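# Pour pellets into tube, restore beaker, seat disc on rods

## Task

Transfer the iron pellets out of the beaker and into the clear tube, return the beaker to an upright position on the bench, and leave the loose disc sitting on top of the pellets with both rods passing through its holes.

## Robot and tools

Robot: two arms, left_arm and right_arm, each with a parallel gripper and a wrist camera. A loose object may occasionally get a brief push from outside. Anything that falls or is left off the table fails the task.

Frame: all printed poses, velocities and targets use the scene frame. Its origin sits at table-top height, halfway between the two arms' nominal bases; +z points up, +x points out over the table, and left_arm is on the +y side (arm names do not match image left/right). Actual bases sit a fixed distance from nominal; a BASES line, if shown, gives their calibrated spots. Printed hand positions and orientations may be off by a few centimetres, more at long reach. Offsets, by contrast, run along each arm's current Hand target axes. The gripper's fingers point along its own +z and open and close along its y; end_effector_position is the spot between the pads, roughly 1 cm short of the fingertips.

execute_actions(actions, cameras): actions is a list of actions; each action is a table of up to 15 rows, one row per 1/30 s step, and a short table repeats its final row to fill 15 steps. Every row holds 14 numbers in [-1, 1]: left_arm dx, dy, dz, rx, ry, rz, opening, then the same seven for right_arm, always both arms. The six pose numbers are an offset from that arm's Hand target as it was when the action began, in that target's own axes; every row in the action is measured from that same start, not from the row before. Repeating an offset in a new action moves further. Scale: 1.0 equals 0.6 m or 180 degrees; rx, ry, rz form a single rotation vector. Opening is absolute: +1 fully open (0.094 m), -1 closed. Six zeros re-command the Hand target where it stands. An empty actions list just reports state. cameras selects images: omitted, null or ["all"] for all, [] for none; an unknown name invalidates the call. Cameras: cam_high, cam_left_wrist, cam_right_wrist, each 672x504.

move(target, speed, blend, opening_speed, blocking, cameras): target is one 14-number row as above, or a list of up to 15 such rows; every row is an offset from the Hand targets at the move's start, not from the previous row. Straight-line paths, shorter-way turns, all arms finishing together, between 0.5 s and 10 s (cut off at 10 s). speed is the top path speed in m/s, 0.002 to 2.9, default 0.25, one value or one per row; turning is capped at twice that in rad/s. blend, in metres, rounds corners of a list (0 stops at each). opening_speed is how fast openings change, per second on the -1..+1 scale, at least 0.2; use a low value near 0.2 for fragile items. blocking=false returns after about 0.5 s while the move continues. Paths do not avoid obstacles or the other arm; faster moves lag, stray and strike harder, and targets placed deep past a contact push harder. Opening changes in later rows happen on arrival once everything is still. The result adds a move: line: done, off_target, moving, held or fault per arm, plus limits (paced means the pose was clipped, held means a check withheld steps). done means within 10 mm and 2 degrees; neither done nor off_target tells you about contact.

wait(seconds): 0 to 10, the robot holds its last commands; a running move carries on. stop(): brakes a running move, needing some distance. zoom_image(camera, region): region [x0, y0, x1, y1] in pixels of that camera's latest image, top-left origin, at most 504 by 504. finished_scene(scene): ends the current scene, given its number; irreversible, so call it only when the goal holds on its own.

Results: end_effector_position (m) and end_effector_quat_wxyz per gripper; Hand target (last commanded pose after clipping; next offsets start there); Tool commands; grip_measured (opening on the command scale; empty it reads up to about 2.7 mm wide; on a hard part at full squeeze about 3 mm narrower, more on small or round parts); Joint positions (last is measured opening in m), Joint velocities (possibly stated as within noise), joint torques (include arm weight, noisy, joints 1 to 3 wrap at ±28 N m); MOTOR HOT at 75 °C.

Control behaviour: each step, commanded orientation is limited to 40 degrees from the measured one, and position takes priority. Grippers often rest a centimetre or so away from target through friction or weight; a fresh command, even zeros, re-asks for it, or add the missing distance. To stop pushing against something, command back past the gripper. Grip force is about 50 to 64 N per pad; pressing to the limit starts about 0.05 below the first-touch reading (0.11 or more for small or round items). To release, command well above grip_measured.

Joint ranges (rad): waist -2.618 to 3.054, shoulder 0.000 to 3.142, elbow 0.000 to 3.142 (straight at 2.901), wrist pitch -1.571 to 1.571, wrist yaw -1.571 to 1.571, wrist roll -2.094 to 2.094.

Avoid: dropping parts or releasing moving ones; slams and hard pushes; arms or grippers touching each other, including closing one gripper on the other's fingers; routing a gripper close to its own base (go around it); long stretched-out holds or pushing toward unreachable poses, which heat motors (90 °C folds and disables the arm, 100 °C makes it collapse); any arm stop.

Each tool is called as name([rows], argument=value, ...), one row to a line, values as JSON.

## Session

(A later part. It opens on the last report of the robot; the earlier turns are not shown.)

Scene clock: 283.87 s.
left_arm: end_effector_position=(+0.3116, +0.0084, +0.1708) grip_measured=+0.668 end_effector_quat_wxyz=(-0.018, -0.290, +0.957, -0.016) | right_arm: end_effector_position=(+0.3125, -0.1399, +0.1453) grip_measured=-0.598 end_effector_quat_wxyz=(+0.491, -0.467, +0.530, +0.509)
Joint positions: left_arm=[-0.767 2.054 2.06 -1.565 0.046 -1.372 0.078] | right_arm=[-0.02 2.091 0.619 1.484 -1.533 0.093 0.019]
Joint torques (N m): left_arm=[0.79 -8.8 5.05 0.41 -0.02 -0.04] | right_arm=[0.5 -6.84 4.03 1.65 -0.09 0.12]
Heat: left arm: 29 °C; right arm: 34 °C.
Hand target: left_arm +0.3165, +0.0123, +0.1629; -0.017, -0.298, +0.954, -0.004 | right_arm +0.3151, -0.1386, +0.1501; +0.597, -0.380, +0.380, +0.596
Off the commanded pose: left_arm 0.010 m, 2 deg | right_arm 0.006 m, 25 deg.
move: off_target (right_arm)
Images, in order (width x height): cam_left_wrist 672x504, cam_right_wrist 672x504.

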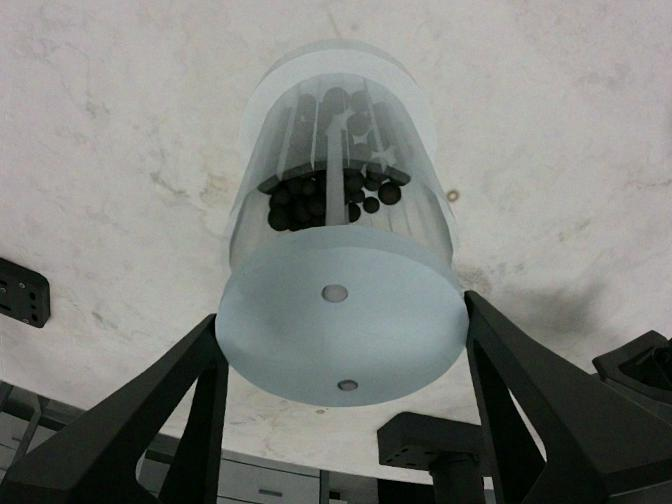

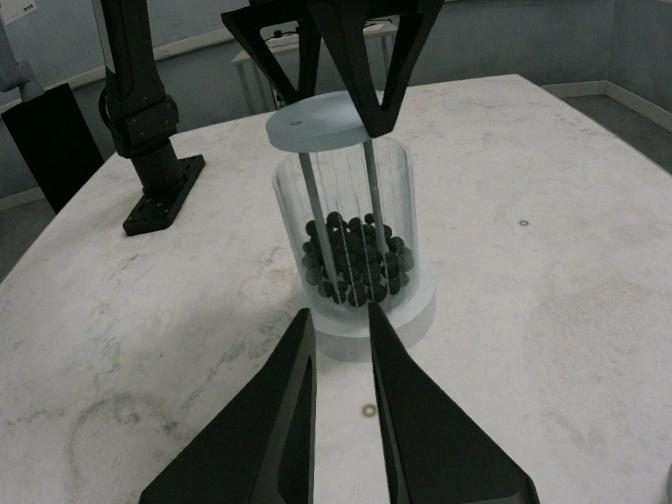

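move(target=[0.005,-0.001,0.018,0,0,0,0.45, 0,0,0,0,0,0,-0.6], speed=0.04, cameras=["cam_left_wrist","cam_right_wrist"])

zoom_image(camera="cam_right_wrist", region=[240, 60, 440, 220])

Scene clock: 285.57 s.
left_arm: end_effector_position=(+0.3118, +0.0083, +0.1560) grip_measured=+0.668 end_effector_quat_wxyz=(-0.020, -0.290, +0.957, -0.011) | right_arm: end_effector_position=(+0.3125, -0.1399, +0.1453) grip_measured=-0.598 end_effector_quat_wxyz=(+0.491, -0.467, +0.530, +0.509)
Joint positions: left_arm=[-0.767 2.054 2 -1.518 0.046 -1.372 0.078] | right_arm=[-0.02 2.091 0.619 1.484 -1.533 0.093 0.019]
Joint torques (N m): left_arm=[-0.35 -9.92 5.2 0.35 -0.05 -0.17] | right_arm=[0.57 -6.74 3.84 1.62 -0.09 0.11]
Heat: left arm: 29 °C; right arm: 34 °C.
Hand target: left_arm +0.3140, +0.0099, +0.1522; -0.017, -0.298, +0.954, -0.004 | right_arm +0.3151, -0.1386, +0.1501; +0.597, -0.380, +0.380, +0.596
Off the commanded pose: left_arm 0.005 m, 1 deg | right_arm 0.006 m, 25 deg.
move: off_target (right_arm)
Images, in order (width x height): cam_left_wrist 672x504, cam_right_wrist 672x504.

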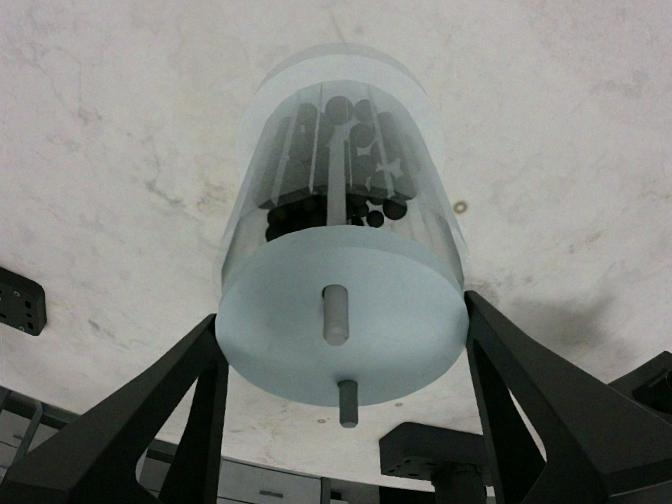

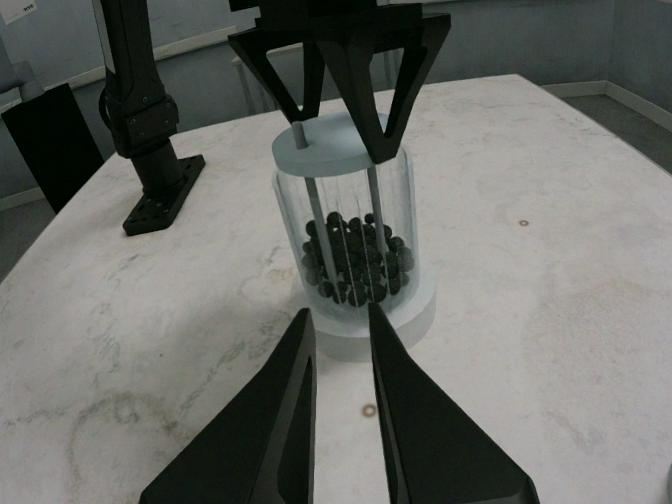

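Scaled by 2.520 from the camera's 672x504 image, which has a finer 960x720 frame.

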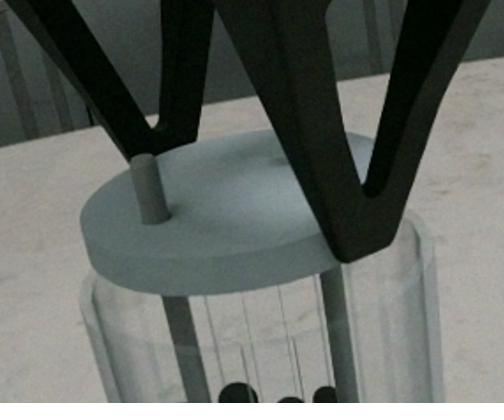

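move(target=[0,0,0.01,0,0,0,0.45, 0,0,0,0,0,0,-0.6], speed=0.03, cameras=["cam_left_wrist","cam_right_wrist"])

zoom_image(camera="cam_right_wrist", region=[240, 60, 440, 220])

Scene clock: 287.37 s.
left_arm: end_effector_position=(+0.3119, +0.0081, +0.1484) grip_measured=+0.668 end_effector_quat_wxyz=(-0.022, -0.290, +0.957, -0.009) | right_arm: end_effector_position=(+0.3125, -0.1399, +0.1453) grip_measured=-0.598 end_effector_quat_wxyz=(+0.491, -0.467, +0.530, +0.509)
Joint positions: left_arm=[-0.767 2.054 1.97 -1.492 0.046 -1.372 0.078] | right_arm=[-0.02 2.091 0.619 1.484 -1.533 0.093 0.019]
Joint torques (N m): left_arm=[-0.17 -10.13 5.3 0.38 -0.03 -0.14] | right_arm=[0.57 -6.67 4 1.63 -0.13 0.13]
Heat: left arm: 29 °C; right arm: 34 °C.
Hand target: left_arm +0.3138, +0.0098, +0.1462; -0.017, -0.298, +0.954, -0.004 | right_arm +0.3151, -0.1386, +0.1501; +0.597, -0.380, +0.380, +0.596
Off the commanded pose: left_arm 0.003 m, 1 deg | right_arm 0.006 m, 25 deg.
move: off_target (right_arm)
Images, in order (width x height): cam_left_wrist 672x504, cam_right_wrist 672x504.

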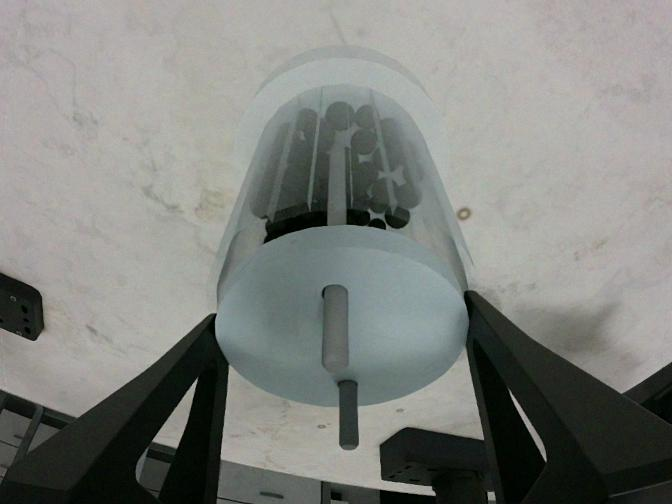

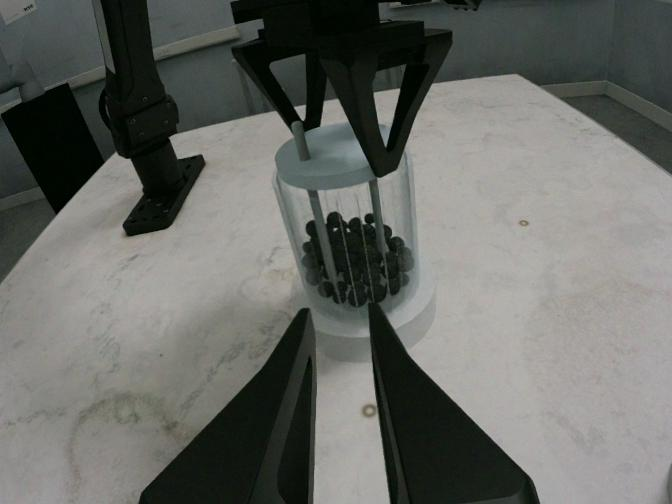

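Scaled by 2.520 from the camera's 672x504 image, which has a finer 960x720 frame.

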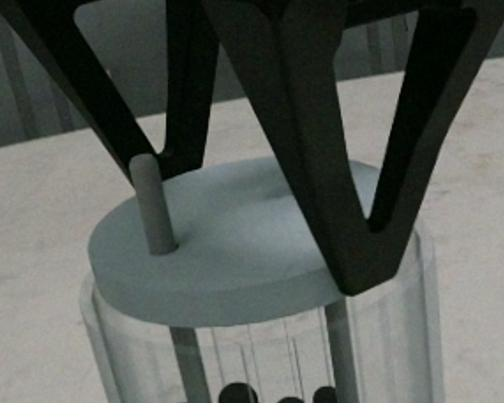

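move(target=[0,0,0.0075,0,0,0,0.45, 0,0,0,0,0,0,-0.6], speed=0.03, cameras=["cam_left_wrist","cam_right_wrist"])

zoom_image(camera="cam_right_wrist", region=[240, 60, 440, 220])

zoom_image(camera="cam_left_wrist", region=[190, 160, 500, 420])

Scene clock: 288.90 s.
left_arm: end_effector_position=(+0.3120, +0.0080, +0.1450) grip_measured=+0.668 end_effector_quat_wxyz=(-0.022, -0.290, +0.957, -0.008) | right_arm: end_effector_position=(+0.3125, -0.1399, +0.1453) grip_measured=-0.598 end_effector_quat_wxyz=(+0.491, -0.467, +0.530, +0.509)
Joint positions: left_arm=[-0.767 2.054 1.956 -1.479 0.046 -1.372 0.078] | right_arm=[-0.02 2.091 0.619 1.484 -1.533 0.093 0.019]
Joint torques (N m): left_arm=[-0.44 -10.62 4.6 0.37 -0.01 -0.12] | right_arm=[0.49 -6.97 4.05 1.63 -0.12 0.1]
Heat: left arm: 29 °C; right arm: 34 °C.
Hand target: left_arm +0.3137, +0.0097, +0.1417; -0.017, -0.298, +0.954, -0.004 | right_arm +0.3151, -0.1386, +0.1501; +0.597, -0.380, +0.380, +0.596
Off the commanded pose: left_arm 0.004 m, 1 deg | right_arm 0.006 m, 25 deg.
move: off_target (right_arm)
Images, in order (width x height): cam_left_wrist 672x504, cam_right_wrist 672x504.

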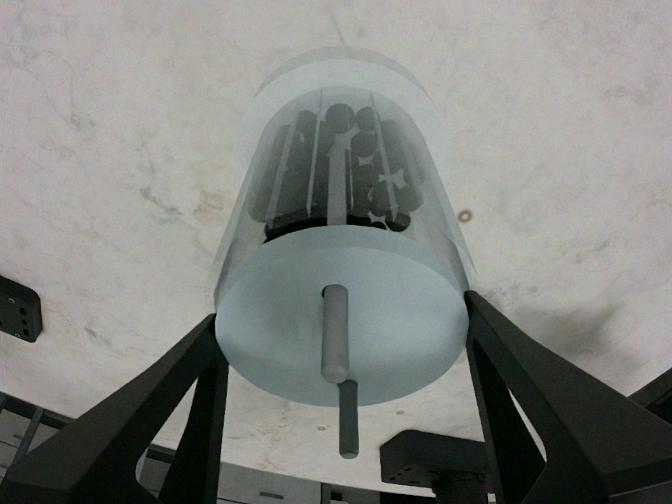

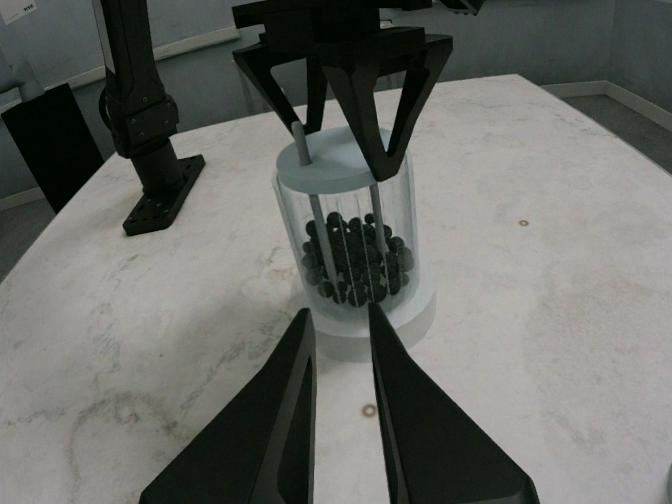

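Scaled by 2.520 from the camera's 672x504 image, which has a finer 960x720 frame.

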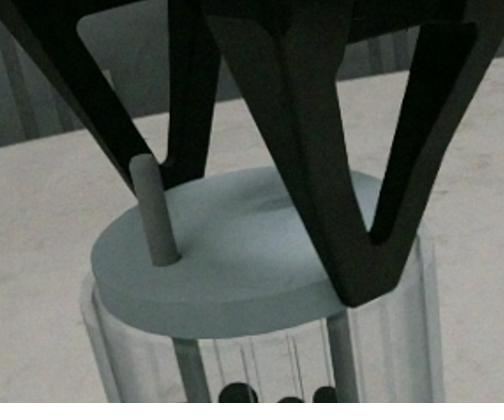

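Scaled by 1.626 from the camera's 672x504 image, which has a finer 960x720 frame.

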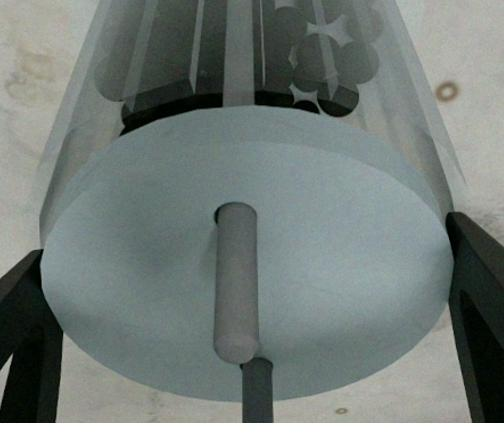

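move(target=[0,0,0.007,0,0,0,0.45, 0,0,0,0,0,0,-0.6], speed=0.03, cameras=["cam_left_wrist","cam_right_wrist"])

zoom_image(camera="cam_right_wrist", region=[240, 60, 440, 220])

zoom_image(camera="cam_left_wrist", region=[190, 160, 500, 420])

Scene clock: 290.40 s.
left_arm: end_effector_position=(+0.3119, +0.0077, +0.1438) grip_measured=+0.668 end_effector_quat_wxyz=(-0.023, -0.290, +0.957, -0.008) | right_arm: end_effector_position=(+0.3125, -0.1399, +0.1453) grip_measured=-0.598 end_effector_quat_wxyz=(+0.491, -0.467, +0.530, +0.509)
Joint positions: left_arm=[-0.767 2.054 1.951 -1.475 0.048 -1.372 0.078] | right_arm=[-0.02 2.091 0.619 1.484 -1.533 0.093 0.019]
Joint torques (N m): left_arm=[-0.42 -10.63 3.28 0.59 -0.05 -0.13] | right_arm=[0.72 -6.76 4.14 1.63 -0.11 0.14]
Heat: left arm: 29 °C; right arm: 34 °C.
Hand target: left_arm +0.3136, +0.0097, +0.1375; -0.017, -0.298, +0.954, -0.004 | right_arm +0.3151, -0.1386, +0.1501; +0.597, -0.380, +0.380, +0.596
Off the commanded pose: left_arm 0.007 m, 1 deg | right_arm 0.006 m, 25 deg.
move: off_target (right_arm)
Images, in order (width x height): cam_left_wrist 672x504, cam_right_wrist 672x504.

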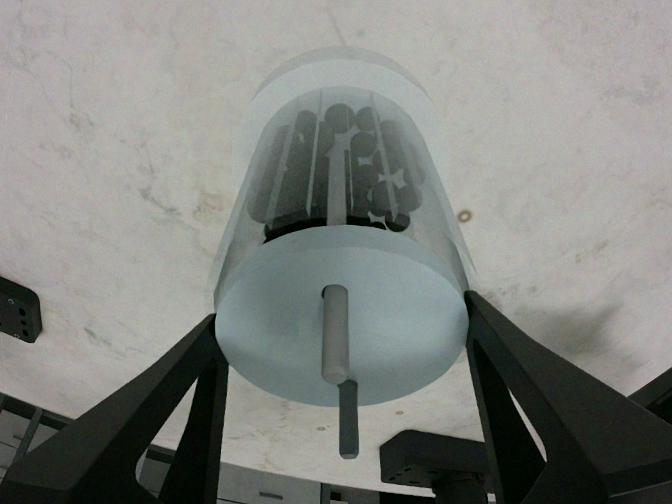

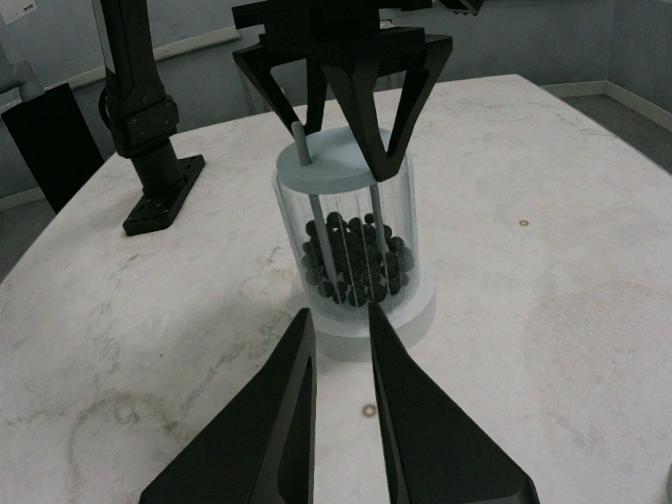

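Scaled by 2.520 from the camera's 672x504 image, which has a finer 960x720 frame.

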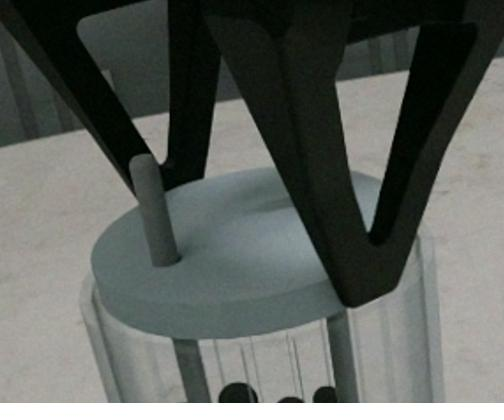

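Scaled by 1.626 from the camera's 672x504 image, which has a finer 960x720 frame.

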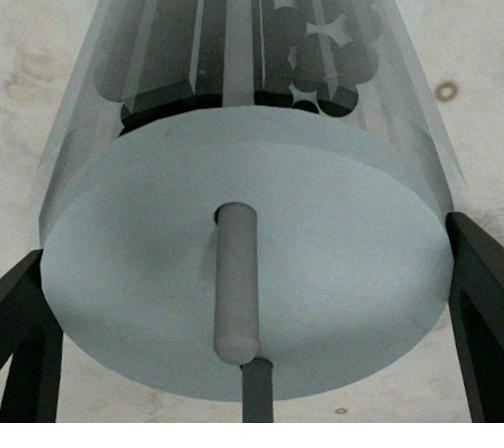

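move([
  [0,0,-0.012,0,0,0,0.45, 0,0,0,0,0,0,-0.6],
  [0,0,-0.012,0,0,0,1, 0,0,0,0,0,0,-0.6],
], speed=0.03, opening_speed=0.25, cameras=["cam_left_wrist","cam_right_wrist"])

zoom_image(camera="cam_right_wrist", region=[240, 60, 440, 300])

zoom_image(camera="cam_left_wrist", region=[190, 160, 500, 420])

Scene clock: 294.77 s.
left_arm: end_effector_position=(+0.3119, +0.0094, +0.1446) grip_measured=+0.998 end_effector_quat_wxyz=(-0.024, -0.291, +0.956, -0.006) | right_arm: end_effector_position=(+0.3125, -0.1399, +0.1453) grip_measured=-0.598 end_effector_quat_wxyz=(+0.490, -0.467, +0.531, +0.510)
Joint positions: left_arm=[-0.764 2.054 1.954 -1.482 0.048 -1.372 0.094] | right_arm=[-0.02 2.091 0.619 1.484 -1.533 0.095 0.019]
Joint torques (N m): left_arm=[-0.24 -10.24 5.7 0.39 -0.09 -0.13] | right_arm=[0.65 -6.86 3.85 1.65 -0.1 0.11]
Heat: left arm: 29 °C; right arm: 34 °C.
Hand target: left_arm +0.3138, +0.0098, +0.1447; -0.017, -0.298, +0.954, -0.004 | right_arm +0.3151, -0.1386, +0.1501; +0.597, -0.380, +0.380, +0.596
Off the commanded pose: left_arm 0.002 m, 1 deg | right_arm 0.006 m, 25 deg.
move: off_target (right_arm)
Images, in order (width x height): cam_left_wrist 672x504, cam_right_wrist 672x504.

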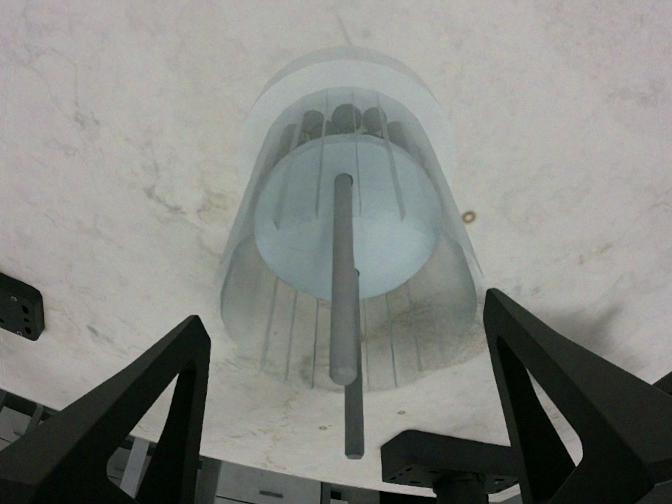

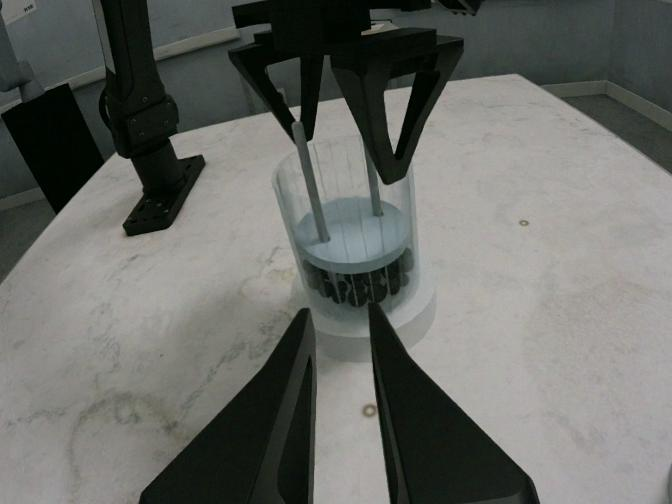

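Scaled by 2.100 from the camera's 672x504 image, which has a finer 960x720 frame.

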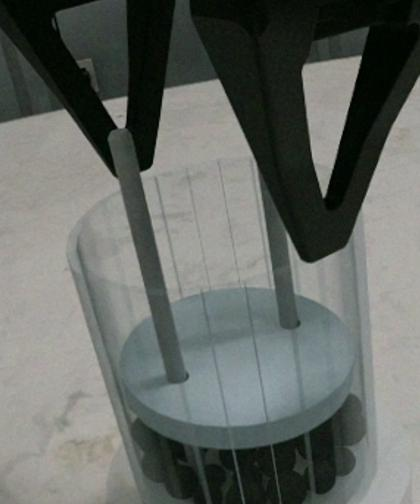

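Scaled by 1.626 from the camera's 672x504 image, which has a finer 960x720 frame.

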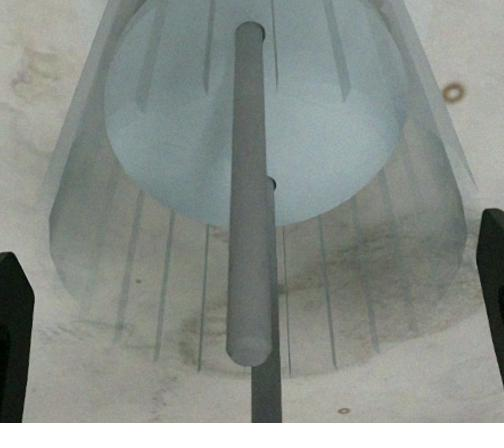

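move(target=[0,0,-0.2,0,0,0,1, 0,0,0,0,0,0,-0.6], speed=0.1)

zoom_image(camera="cam_right_wrist", region=[240, 60, 460, 380])

Scene clock: 297.00 s.
left_arm: end_effector_position=(+0.3179, +0.0035, +0.2431) grip_measured=+0.998 end_effector_quat_wxyz=(+0.035, -0.288, +0.950, -0.115) | right_arm: end_effector_position=(+0.3125, -0.1399, +0.1453) grip_measured=-0.598 end_effector_quat_wxyz=(+0.491, -0.467, +0.530, +0.509)
Joint positions: left_arm=[-0.764 1.941 2.172 -1.567 0.048 -1.375 0.094] | right_arm=[-0.02 2.091 0.619 1.484 -1.533 0.093 0.019]
Joint torques (N m): left_arm=[1.01 -13.3 7.25 0.62 -0.01 -0.05] | right_arm=[0.62 -6.78 3.99 1.63 -0.1 0.13]
Heat: left arm: 29 °C; right arm: 34 °C.
Hand target: left_arm +0.3174, +0.0119, +0.2647; -0.017, -0.298, +0.954, -0.004 | right_arm +0.3151, -0.1386, +0.1501; +0.597, -0.380, +0.380, +0.596
Off the commanded pose: left_arm 0.023 m, 14 deg | right_arm 0.006 m, 25 deg.
joint sent to its limit (left arm) — joint 4 (wrist pitch), lower limit. The joint targets are off in position and orientation.
move: off_target (left_arm, right_arm)

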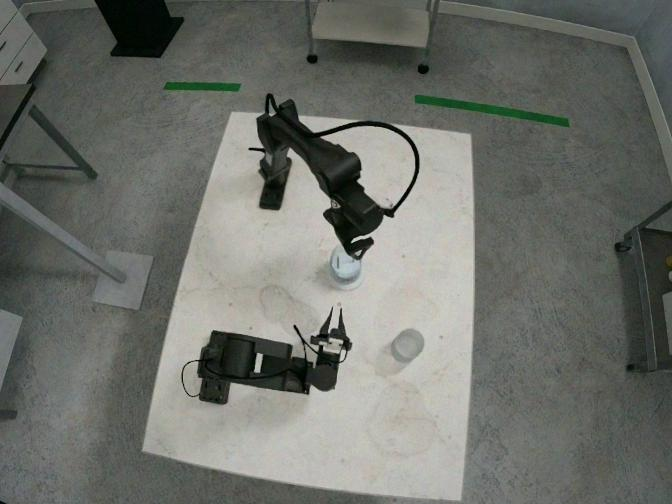

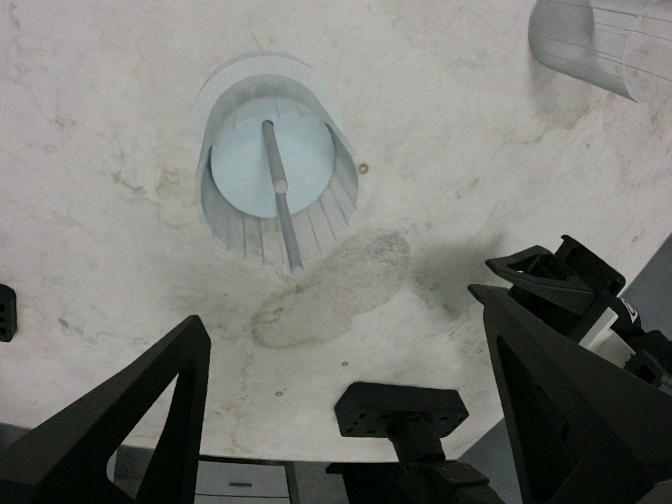

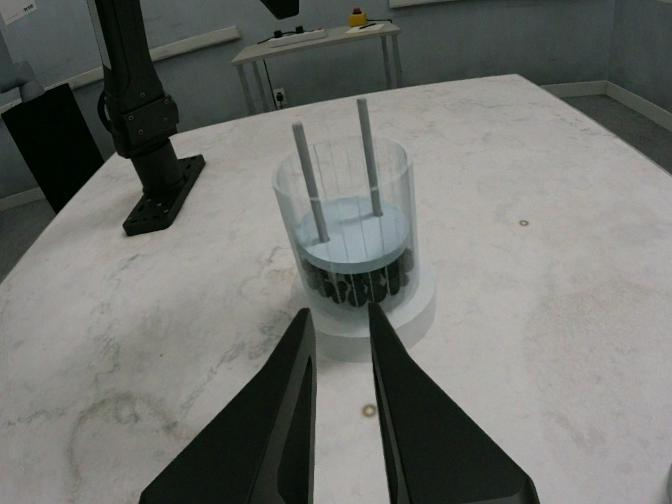

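Scaled by 1.575 from the camera's 672x504 image, which has a finer 960x720 frame.

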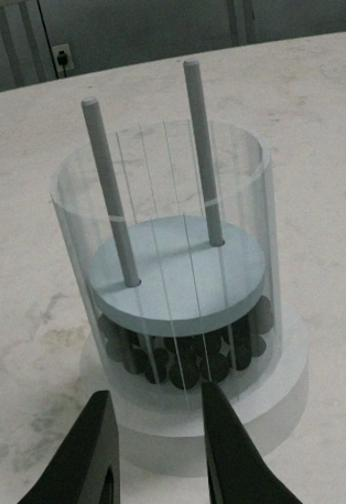

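All done in scene 1: pellets in tube, disc on the pellets with both rods through it, beaker standing.

finished_scene(scene=1)

The scene is finished: the task was done.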